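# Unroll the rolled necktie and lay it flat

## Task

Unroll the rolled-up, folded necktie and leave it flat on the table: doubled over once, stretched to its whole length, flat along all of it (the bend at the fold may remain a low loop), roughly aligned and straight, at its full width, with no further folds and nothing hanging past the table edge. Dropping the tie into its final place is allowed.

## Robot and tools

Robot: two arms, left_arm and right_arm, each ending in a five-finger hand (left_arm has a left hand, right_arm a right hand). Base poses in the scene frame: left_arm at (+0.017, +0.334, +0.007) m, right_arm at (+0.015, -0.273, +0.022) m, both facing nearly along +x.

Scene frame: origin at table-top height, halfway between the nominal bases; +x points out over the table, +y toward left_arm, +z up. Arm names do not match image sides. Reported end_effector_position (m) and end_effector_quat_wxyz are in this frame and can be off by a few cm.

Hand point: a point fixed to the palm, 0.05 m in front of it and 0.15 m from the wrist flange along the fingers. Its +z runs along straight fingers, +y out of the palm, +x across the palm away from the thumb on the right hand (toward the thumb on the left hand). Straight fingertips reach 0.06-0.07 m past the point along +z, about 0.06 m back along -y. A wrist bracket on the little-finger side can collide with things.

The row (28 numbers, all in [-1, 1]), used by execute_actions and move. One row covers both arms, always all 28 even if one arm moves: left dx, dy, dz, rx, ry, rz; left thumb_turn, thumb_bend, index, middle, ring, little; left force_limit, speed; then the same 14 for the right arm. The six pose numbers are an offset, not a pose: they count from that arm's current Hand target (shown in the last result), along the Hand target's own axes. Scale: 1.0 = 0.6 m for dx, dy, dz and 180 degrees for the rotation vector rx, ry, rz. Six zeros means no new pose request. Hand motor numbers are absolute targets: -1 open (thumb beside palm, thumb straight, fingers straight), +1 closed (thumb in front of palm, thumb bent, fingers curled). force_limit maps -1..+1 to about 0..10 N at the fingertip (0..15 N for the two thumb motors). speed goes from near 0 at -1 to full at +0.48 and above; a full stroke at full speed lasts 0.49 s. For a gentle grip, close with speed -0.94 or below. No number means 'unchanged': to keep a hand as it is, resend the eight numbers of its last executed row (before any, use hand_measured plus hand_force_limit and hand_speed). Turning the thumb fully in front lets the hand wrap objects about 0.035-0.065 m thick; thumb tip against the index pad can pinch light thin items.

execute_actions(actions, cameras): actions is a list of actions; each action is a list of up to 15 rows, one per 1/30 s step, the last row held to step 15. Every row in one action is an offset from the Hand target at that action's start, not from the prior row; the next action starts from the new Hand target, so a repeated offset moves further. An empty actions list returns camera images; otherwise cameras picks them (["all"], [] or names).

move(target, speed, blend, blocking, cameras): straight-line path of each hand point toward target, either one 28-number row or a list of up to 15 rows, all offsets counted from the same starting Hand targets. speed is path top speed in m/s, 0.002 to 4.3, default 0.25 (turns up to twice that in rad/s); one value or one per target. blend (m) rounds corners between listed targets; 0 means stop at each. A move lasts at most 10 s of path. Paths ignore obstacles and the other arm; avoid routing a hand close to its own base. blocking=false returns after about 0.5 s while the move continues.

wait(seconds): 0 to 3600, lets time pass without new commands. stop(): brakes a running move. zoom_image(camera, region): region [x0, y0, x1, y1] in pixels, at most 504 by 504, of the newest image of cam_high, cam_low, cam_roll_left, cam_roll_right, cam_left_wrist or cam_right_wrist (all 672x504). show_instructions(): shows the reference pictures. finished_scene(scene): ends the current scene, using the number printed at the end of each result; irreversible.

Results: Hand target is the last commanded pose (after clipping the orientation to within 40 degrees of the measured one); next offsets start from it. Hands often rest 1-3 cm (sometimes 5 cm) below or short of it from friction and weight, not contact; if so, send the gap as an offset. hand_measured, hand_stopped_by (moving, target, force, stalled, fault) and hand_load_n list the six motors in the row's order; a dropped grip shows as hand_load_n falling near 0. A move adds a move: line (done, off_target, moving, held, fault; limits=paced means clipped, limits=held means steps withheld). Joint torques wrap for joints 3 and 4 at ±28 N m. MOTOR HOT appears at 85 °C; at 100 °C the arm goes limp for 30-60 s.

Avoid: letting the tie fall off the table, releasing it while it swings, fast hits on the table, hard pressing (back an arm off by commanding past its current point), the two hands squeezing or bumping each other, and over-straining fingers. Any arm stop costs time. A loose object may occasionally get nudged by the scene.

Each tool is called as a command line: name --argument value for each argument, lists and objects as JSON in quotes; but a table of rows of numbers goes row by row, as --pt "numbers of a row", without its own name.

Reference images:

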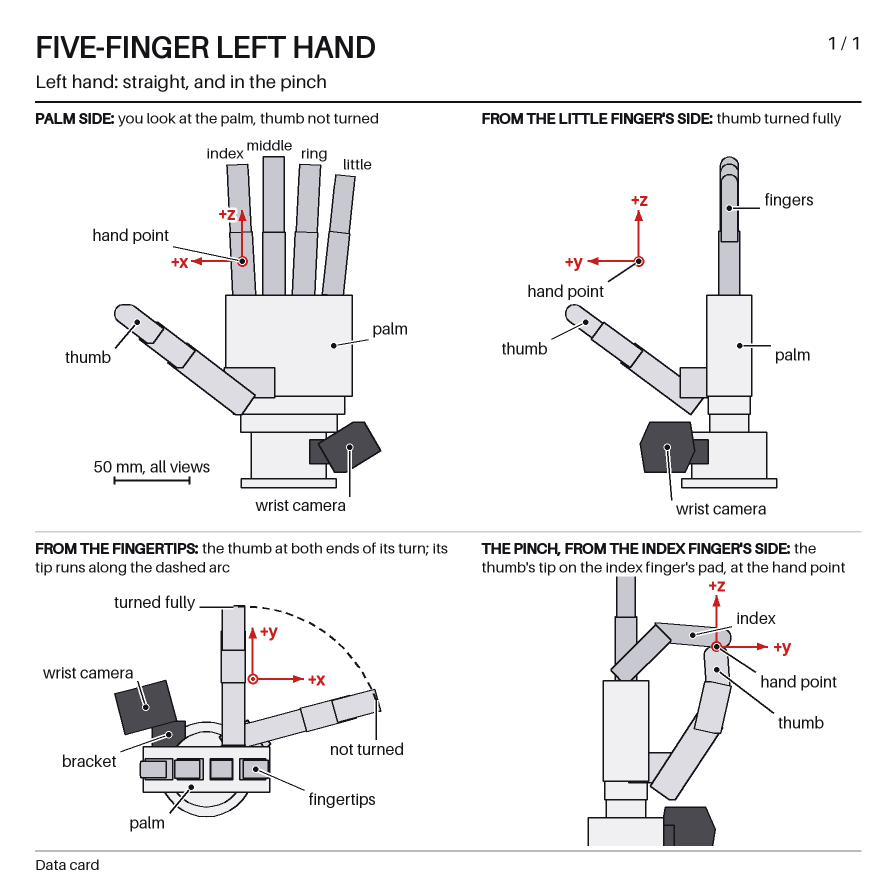

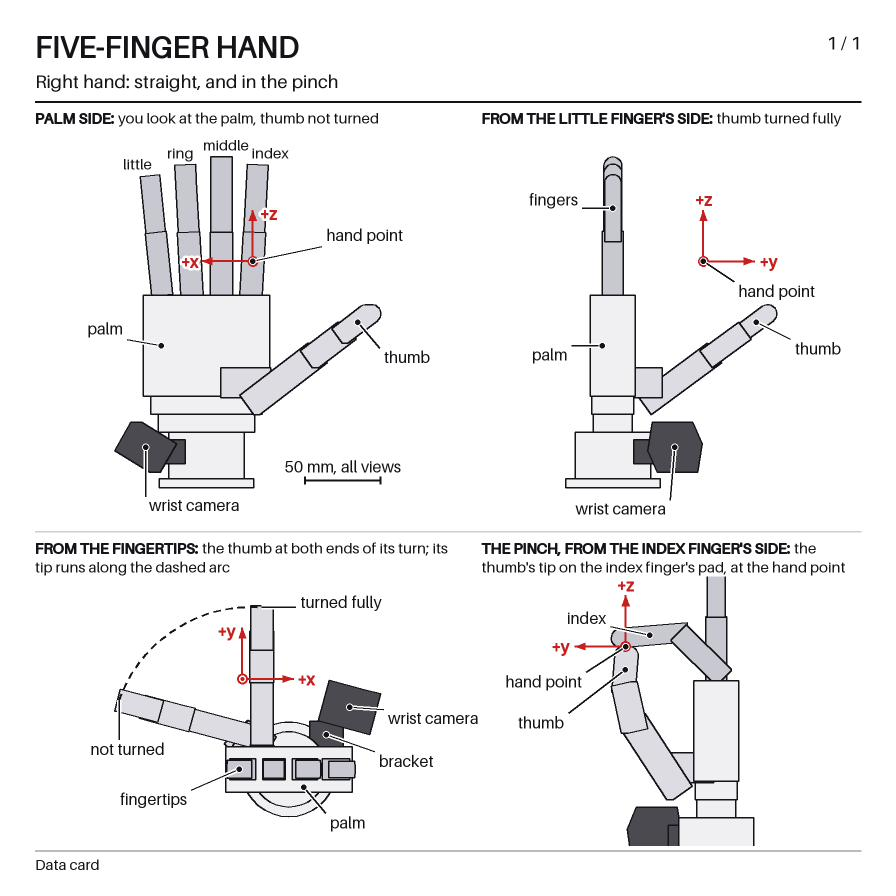

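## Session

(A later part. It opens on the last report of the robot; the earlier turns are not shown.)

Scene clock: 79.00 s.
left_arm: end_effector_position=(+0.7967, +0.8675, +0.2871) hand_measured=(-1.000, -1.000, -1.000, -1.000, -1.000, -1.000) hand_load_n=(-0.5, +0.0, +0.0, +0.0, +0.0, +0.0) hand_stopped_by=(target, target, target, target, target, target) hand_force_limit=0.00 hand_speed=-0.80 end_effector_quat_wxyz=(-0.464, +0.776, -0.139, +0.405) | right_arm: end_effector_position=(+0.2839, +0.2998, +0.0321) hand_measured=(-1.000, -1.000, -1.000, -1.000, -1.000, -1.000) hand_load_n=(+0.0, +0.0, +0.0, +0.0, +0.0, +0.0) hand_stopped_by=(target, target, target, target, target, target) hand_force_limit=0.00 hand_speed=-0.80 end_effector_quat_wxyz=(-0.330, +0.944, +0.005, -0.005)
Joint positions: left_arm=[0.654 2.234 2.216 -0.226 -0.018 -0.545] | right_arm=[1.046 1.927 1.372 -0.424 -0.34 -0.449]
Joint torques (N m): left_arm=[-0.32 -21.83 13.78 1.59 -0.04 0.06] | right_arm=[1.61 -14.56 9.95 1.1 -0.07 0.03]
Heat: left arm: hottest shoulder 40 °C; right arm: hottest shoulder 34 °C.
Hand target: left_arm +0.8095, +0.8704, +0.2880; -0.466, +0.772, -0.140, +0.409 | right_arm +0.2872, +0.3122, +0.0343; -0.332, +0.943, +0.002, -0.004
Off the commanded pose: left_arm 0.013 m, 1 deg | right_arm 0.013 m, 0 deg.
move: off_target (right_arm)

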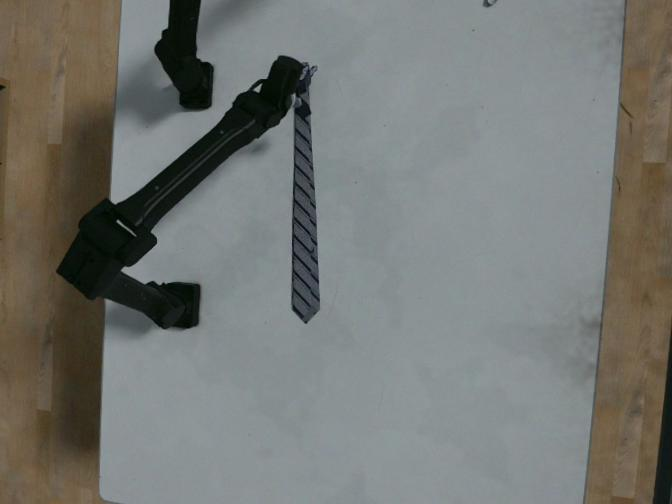

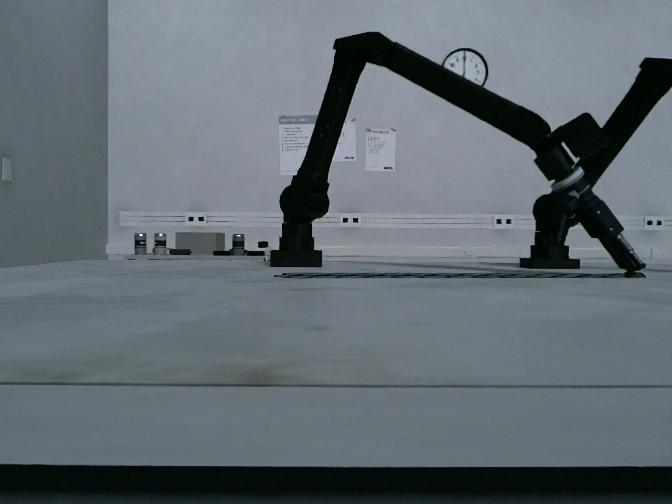

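move --pt "0 0 0 0 0 0 -1 -1 -1 -1 -1 -1 0 -0.8 0 -0.107 -0.128 0 0 0 -1 -1 -1 -1 -1 -1 0 -0.8" --pt "0 0 0 0 0 0 -1 -1 -1 -1 -1 -1 0 -0.8 -0.167 -0.02 -0.417 0 0 0 -1 -1 -1 -1 -1 -1 0 -0.8" --blend 0.03 --cameras '["cam_high","cam_roll_right","cam_roll_left","cam_right_wrist"]'

zoom_image --camera "cam_roll_right" --region '[552, 240, 672, 300]'

zoom_image --camera "cam_roll_left" --region '[360, 230, 480, 300]'

zoom_image --camera "cam_high" --region '[240, 30, 360, 340]'

Scene clock: 86.87 s.
left_arm: end_effector_position=(+0.7967, +0.8675, +0.2871) hand_measured=(-1.000, -1.000, -1.000, -1.000, -1.000, -1.000) hand_load_n=(+0.0, +0.0, +0.0, +0.0, +0.0, +0.0) hand_stopped_by=(target, target, target, target, target, target) hand_force_limit=0.00 hand_speed=-0.80 end_effector_quat_wxyz=(-0.464, +0.776, -0.139, +0.405) | right_arm: end_effector_position=(+0.1933, +0.1644, +0.2446) hand_measured=(-1.000, -1.000, -1.000, -1.000, -1.000, -1.000) hand_load_n=(+0.0, +0.0, +0.0, +0.0, +0.0, +0.0) hand_stopped_by=(target, target, target, target, target, target) hand_force_limit=0.00 hand_speed=-0.80 end_effector_quat_wxyz=(-0.342, +0.940, +0.007, +0.002)
Joint positions: left_arm=[0.654 2.234 2.216 -0.226 -0.018 -0.545] | right_arm=[1.064 1.316 1.201 -0.827 -0.328 -0.432]
Joint torques (N m): left_arm=[-0.26 -21.83 13.79 1.59 -0.04 0.06] | right_arm=[1.67 -7.71 7.92 1.16 -0.06 0.04]
Motor temperatures (°C): left_arm=[26 39 38 23 23 24] | right_arm=[24 34 26 24 22 22]
Heat: left arm: hottest shoulder 39 °C; right arm: hottest shoulder 34 °C.
Hand target: left_arm +0.8095, +0.8704, +0.2880; -0.466, +0.772, -0.140, +0.409 | right_arm +0.1895, +0.1642, +0.2377; -0.332, +0.943, +0.003, -0.004
Off the commanded pose: left_arm 0.013 m, 1 deg | right_arm 0.008 m, 2 deg.
move: done
cam_right_wrist: T_world_to_cam=[[0.28095, -0.70787, -0.64806, 0.22398], [-0.80335, -0.54289, 0.24473, 0.17794], [-0.52507, 0.45186, -0.7212, 0.32089]] pos_world=[0.24852, 0.11015, 0.33303]
Images, in order (width x height): cam_high 672x504, cam_roll_left 672x504, cam_roll_right 672x504, cam_right_wrist 672x504.

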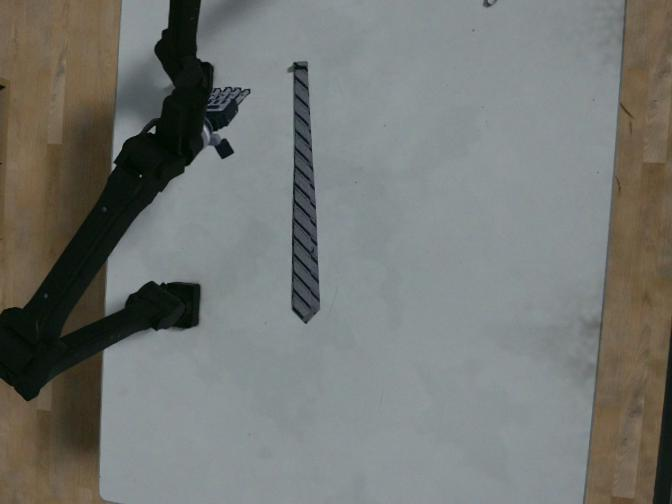

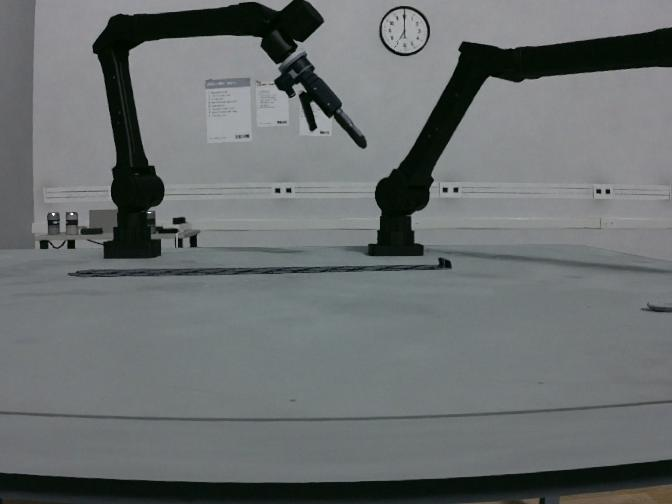

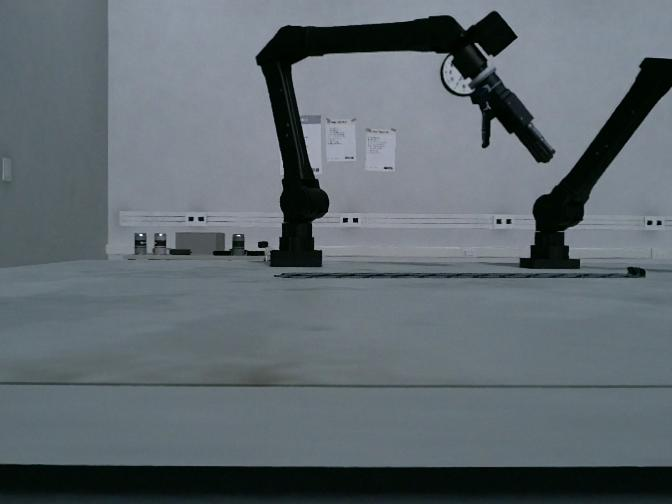

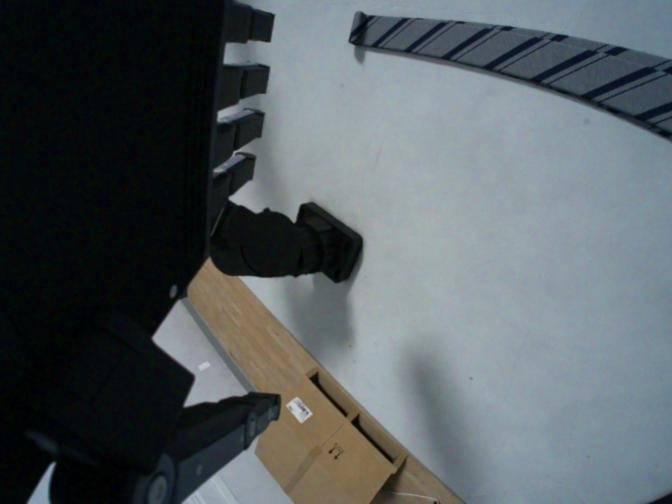

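Scaled by 4.200 from the camera's image (finer frame: 960x720).

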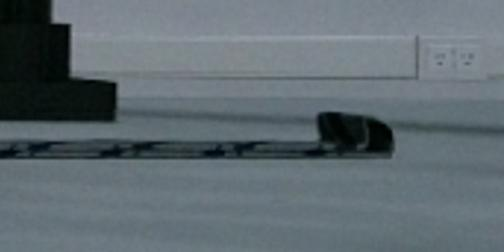

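Scaled by 4.200 from the camera's image (finer frame: 960x720).

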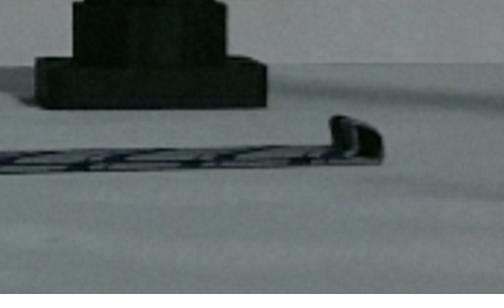

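Scaled by 1.626 from the camera's image (finer frame: 960x720).

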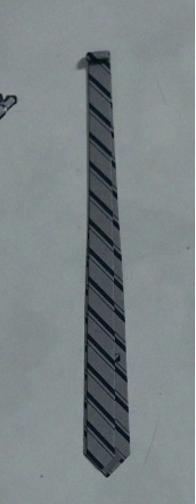

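move --pt "0 0 0 0 0 0 -1 -1 -1 -1 -1 -1 0 -0.8 0.142 0.069 0.242 0 0 0 -1 -1 -1 -1 -1 -1 0 -0.8" --pt "0 0 0 0 0 0 -1 -1 -1 -1 -1 -1 0 -0.8 0.138 0.1435 0.332 0 0 0 -1 -1 -1 -1 -1 -1 0 -0.8" --pt "0 0 0 0 0 0 -1 -1 -1 -1 -1 -1 0 -0.8 0.121 -0.084 0.515 0 0 0 -1 -1 -1 -1 -1 -1 0 -0.8" --speed '[0.2,0.1,0.06]' --cameras '["cam_high","cam_roll_right","cam_roll_left"]'

zoom_image --camera "cam_roll_right" --region '[552, 220, 672, 300]'

zoom_image --camera "cam_roll_left" --region '[360, 210, 520, 310]'

zoom_image --camera "cam_high" --region '[240, 10, 360, 140]'

Scene clock: 103.93 s.
left_arm: end_effector_position=(+0.7967, +0.8675, +0.2871) hand_measured=(-1.000, -1.000, -1.000, -1.000, -1.000, -1.000) hand_load_n=(-0.5, +0.0, +0.0, +0.0, +0.0, +0.0) hand_stopped_by=(target, target, target, target, target, target) hand_force_limit=0.00 hand_speed=-0.80 end_effector_quat_wxyz=(-0.464, +0.776, -0.139, +0.405) | right_arm: end_effector_position=(+0.2582, +0.3848, +0.0260) hand_measured=(-1.000, -1.000, -1.000, -1.000, -1.000, -1.000) hand_load_n=(+0.0, +0.0, +0.0, +0.0, +0.0, +0.0) hand_stopped_by=(target, target, target, target, target, target) hand_force_limit=0.00 hand_speed=-0.80 end_effector_quat_wxyz=(-0.330, +0.944, +0.004, -0.005)
Joint positions: left_arm=[0.654 2.234 2.216 -0.226 -0.018 -0.545] | right_arm=[1.148 2.075 1.597 -0.473 -0.279 -0.36]
Joint torques (N m): left_arm=[-0.21 -21.83 13.79 1.59 -0.04 0.06] | right_arm=[1.67 -16.67 10.44 1.07 -0.04 0.05]
Heat: left arm: hottest shoulder 39 °C; right arm: hottest shoulder 34 °C.
Hand target: left_arm +0.8095, +0.8704, +0.2880; -0.466, +0.772, -0.140, +0.409 | right_arm +0.2590, +0.3975, +0.0279; -0.332, +0.943, +0.002, -0.004
Off the commanded pose: left_arm 0.013 m, 1 deg | right_arm 0.013 m, 0 deg.
move: off_target (right_arm)
Images, in order (width x height): cam_high 672x504, cam_roll_left 672x504, cam_roll_right 672x504.

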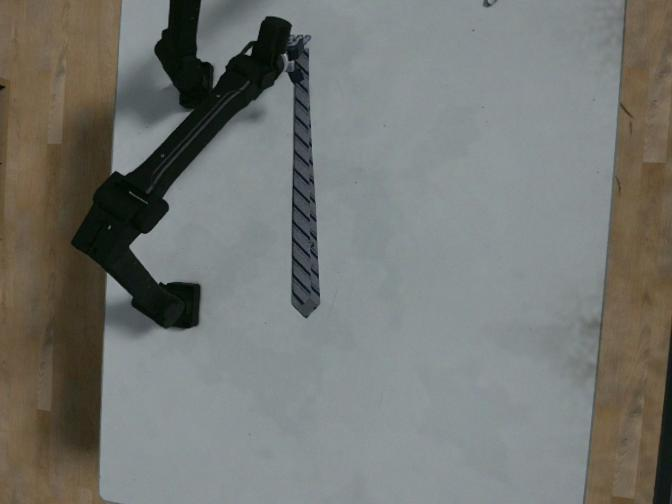

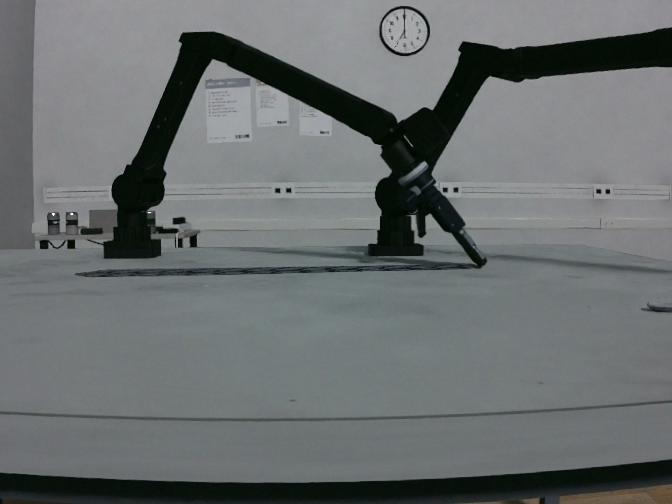

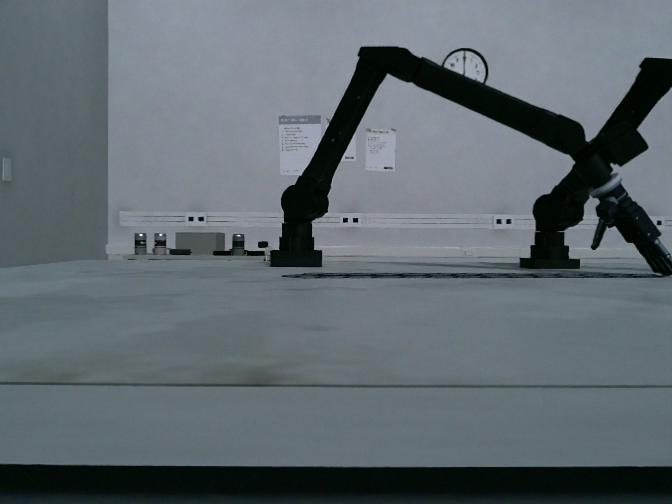

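Scaled by 4.200 from the camera's image (finer frame: 960x720).

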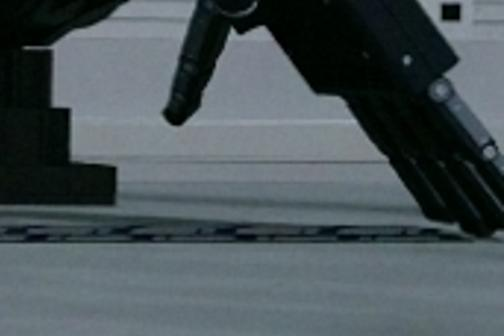

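Scaled by 3.150 from the camera's image (finer frame: 960x720).

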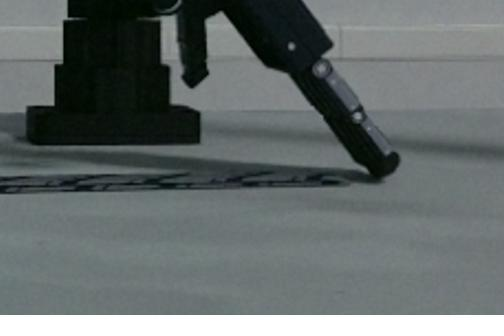

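Scaled by 3.877 from the camera's image (finer frame: 960x720).

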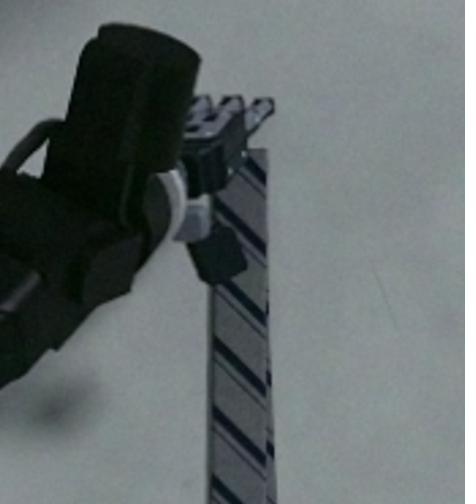

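Looks fully unrolled. Lift and check.

move --pt "0 0 0 0 0 0 -1 -1 -1 -1 -1 -1 0 -0.8 0 -0.107 -0.128 0 0 0 -1 -1 -1 -1 -1 -1 0 -0.8" --pt "0 0 0 0 0 0 -1 -1 -1 -1 -1 -1 0 -0.8 -0.117 -0.02 -0.417 0 0 0 -1 -1 -1 -1 -1 -1 0 -0.8" --blend 0.03 --cameras '["cam_high","cam_roll_right","cam_roll_left","cam_low"]'

zoom_image --camera "cam_low" --region '[280, 240, 480, 300]'

zoom_image --camera "cam_roll_left" --region '[360, 210, 520, 310]'

zoom_image --camera "cam_high" --region '[240, 20, 360, 330]'

Scene clock: 109.73 s.
left_arm: end_effector_position=(+0.7967, +0.8675, +0.2871) hand_measured=(-1.000, -1.000, -1.000, -1.000, -1.000, -1.000) hand_load_n=(-0.5, +0.0, +0.0, +0.0, +0.0, +0.0) hand_stopped_by=(target, target, target, target, target, target) hand_force_limit=0.00 hand_speed=-0.80 end_effector_quat_wxyz=(-0.464, +0.776, -0.139, +0.405) | right_arm: end_effector_position=(+0.1943, +0.2495, +0.2379) hand_measured=(-1.000, -1.000, -1.000, -1.000, -1.000, -1.000) hand_load_n=(+0.0, +0.0, +0.0, +0.0, +0.0, +0.0) hand_stopped_by=(target, target, target, target, target, target) hand_force_limit=0.00 hand_speed=-0.80 end_effector_quat_wxyz=(-0.341, +0.940, +0.006, +0.001)
Joint positions: left_arm=[0.654 2.234 2.216 -0.226 -0.018 -0.545] | right_arm=[1.148 1.515 1.384 -0.794 -0.279 -0.359]
Joint torques (N m): left_arm=[-0.26 -21.83 13.81 1.58 -0.03 0.06] | right_arm=[1.61 -10.7 7.98 1.24 -0.07 0.01]
Heat: left arm: hottest shoulder 39 °C; right arm: hottest shoulder 34 °C.
Hand target: left_arm +0.8095, +0.8704, +0.2880; -0.466, +0.772, -0.140, +0.409 | right_arm +0.1912, +0.2496, +0.2308; -0.332, +0.943, +0.002, -0.004
Off the commanded pose: left_arm 0.013 m, 1 deg | right_arm 0.008 m, 1 deg.
move: done
Images, in order (width x height): cam_high 672x504, cam_low 672x504, cam_roll_left 672x504, cam_roll_right 672x504.

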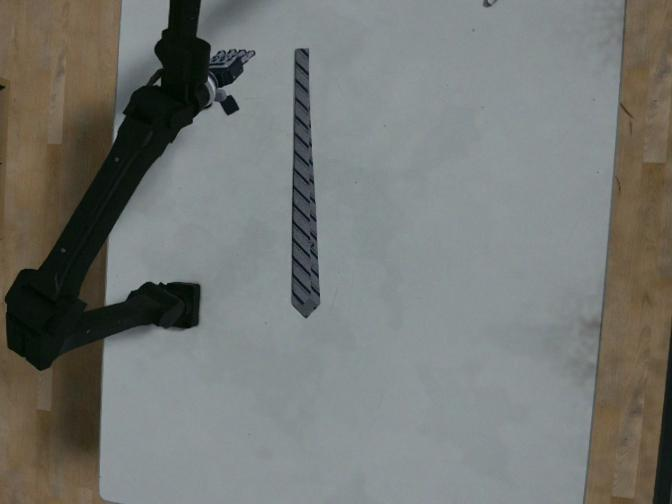

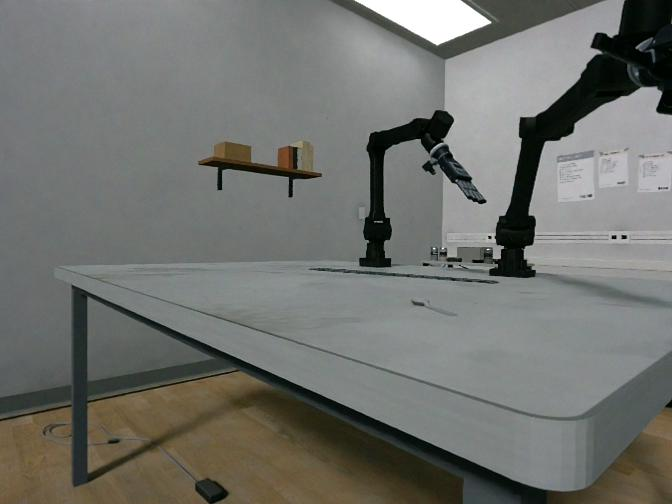

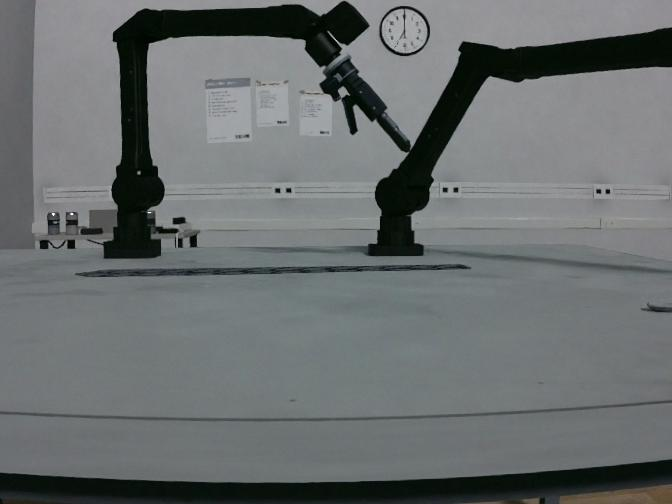

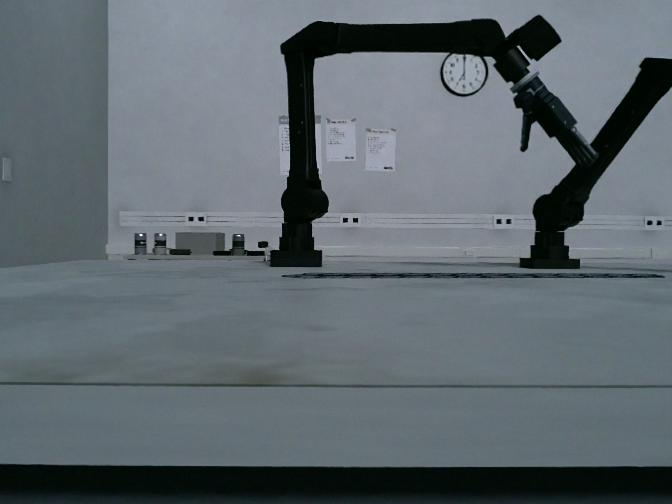

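Scaled by 2.520 from the camera's image (finer frame: 960x720).

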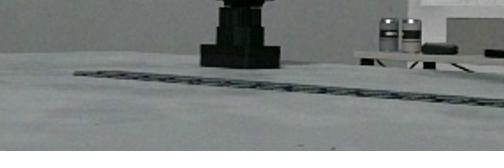

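Scaled by 3.150 from the camera's image (finer frame: 960x720).

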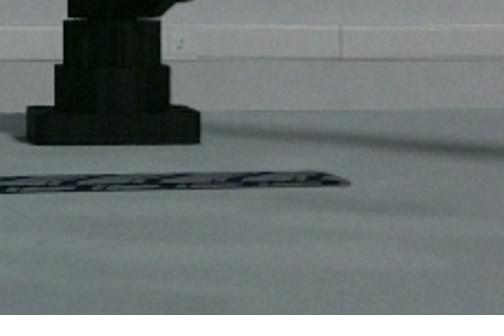

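Scaled by 1.626 from the camera's image (finer frame: 960x720).

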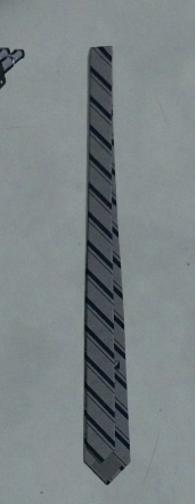

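finished_scene --scene 2

The scene is finished: the task was done.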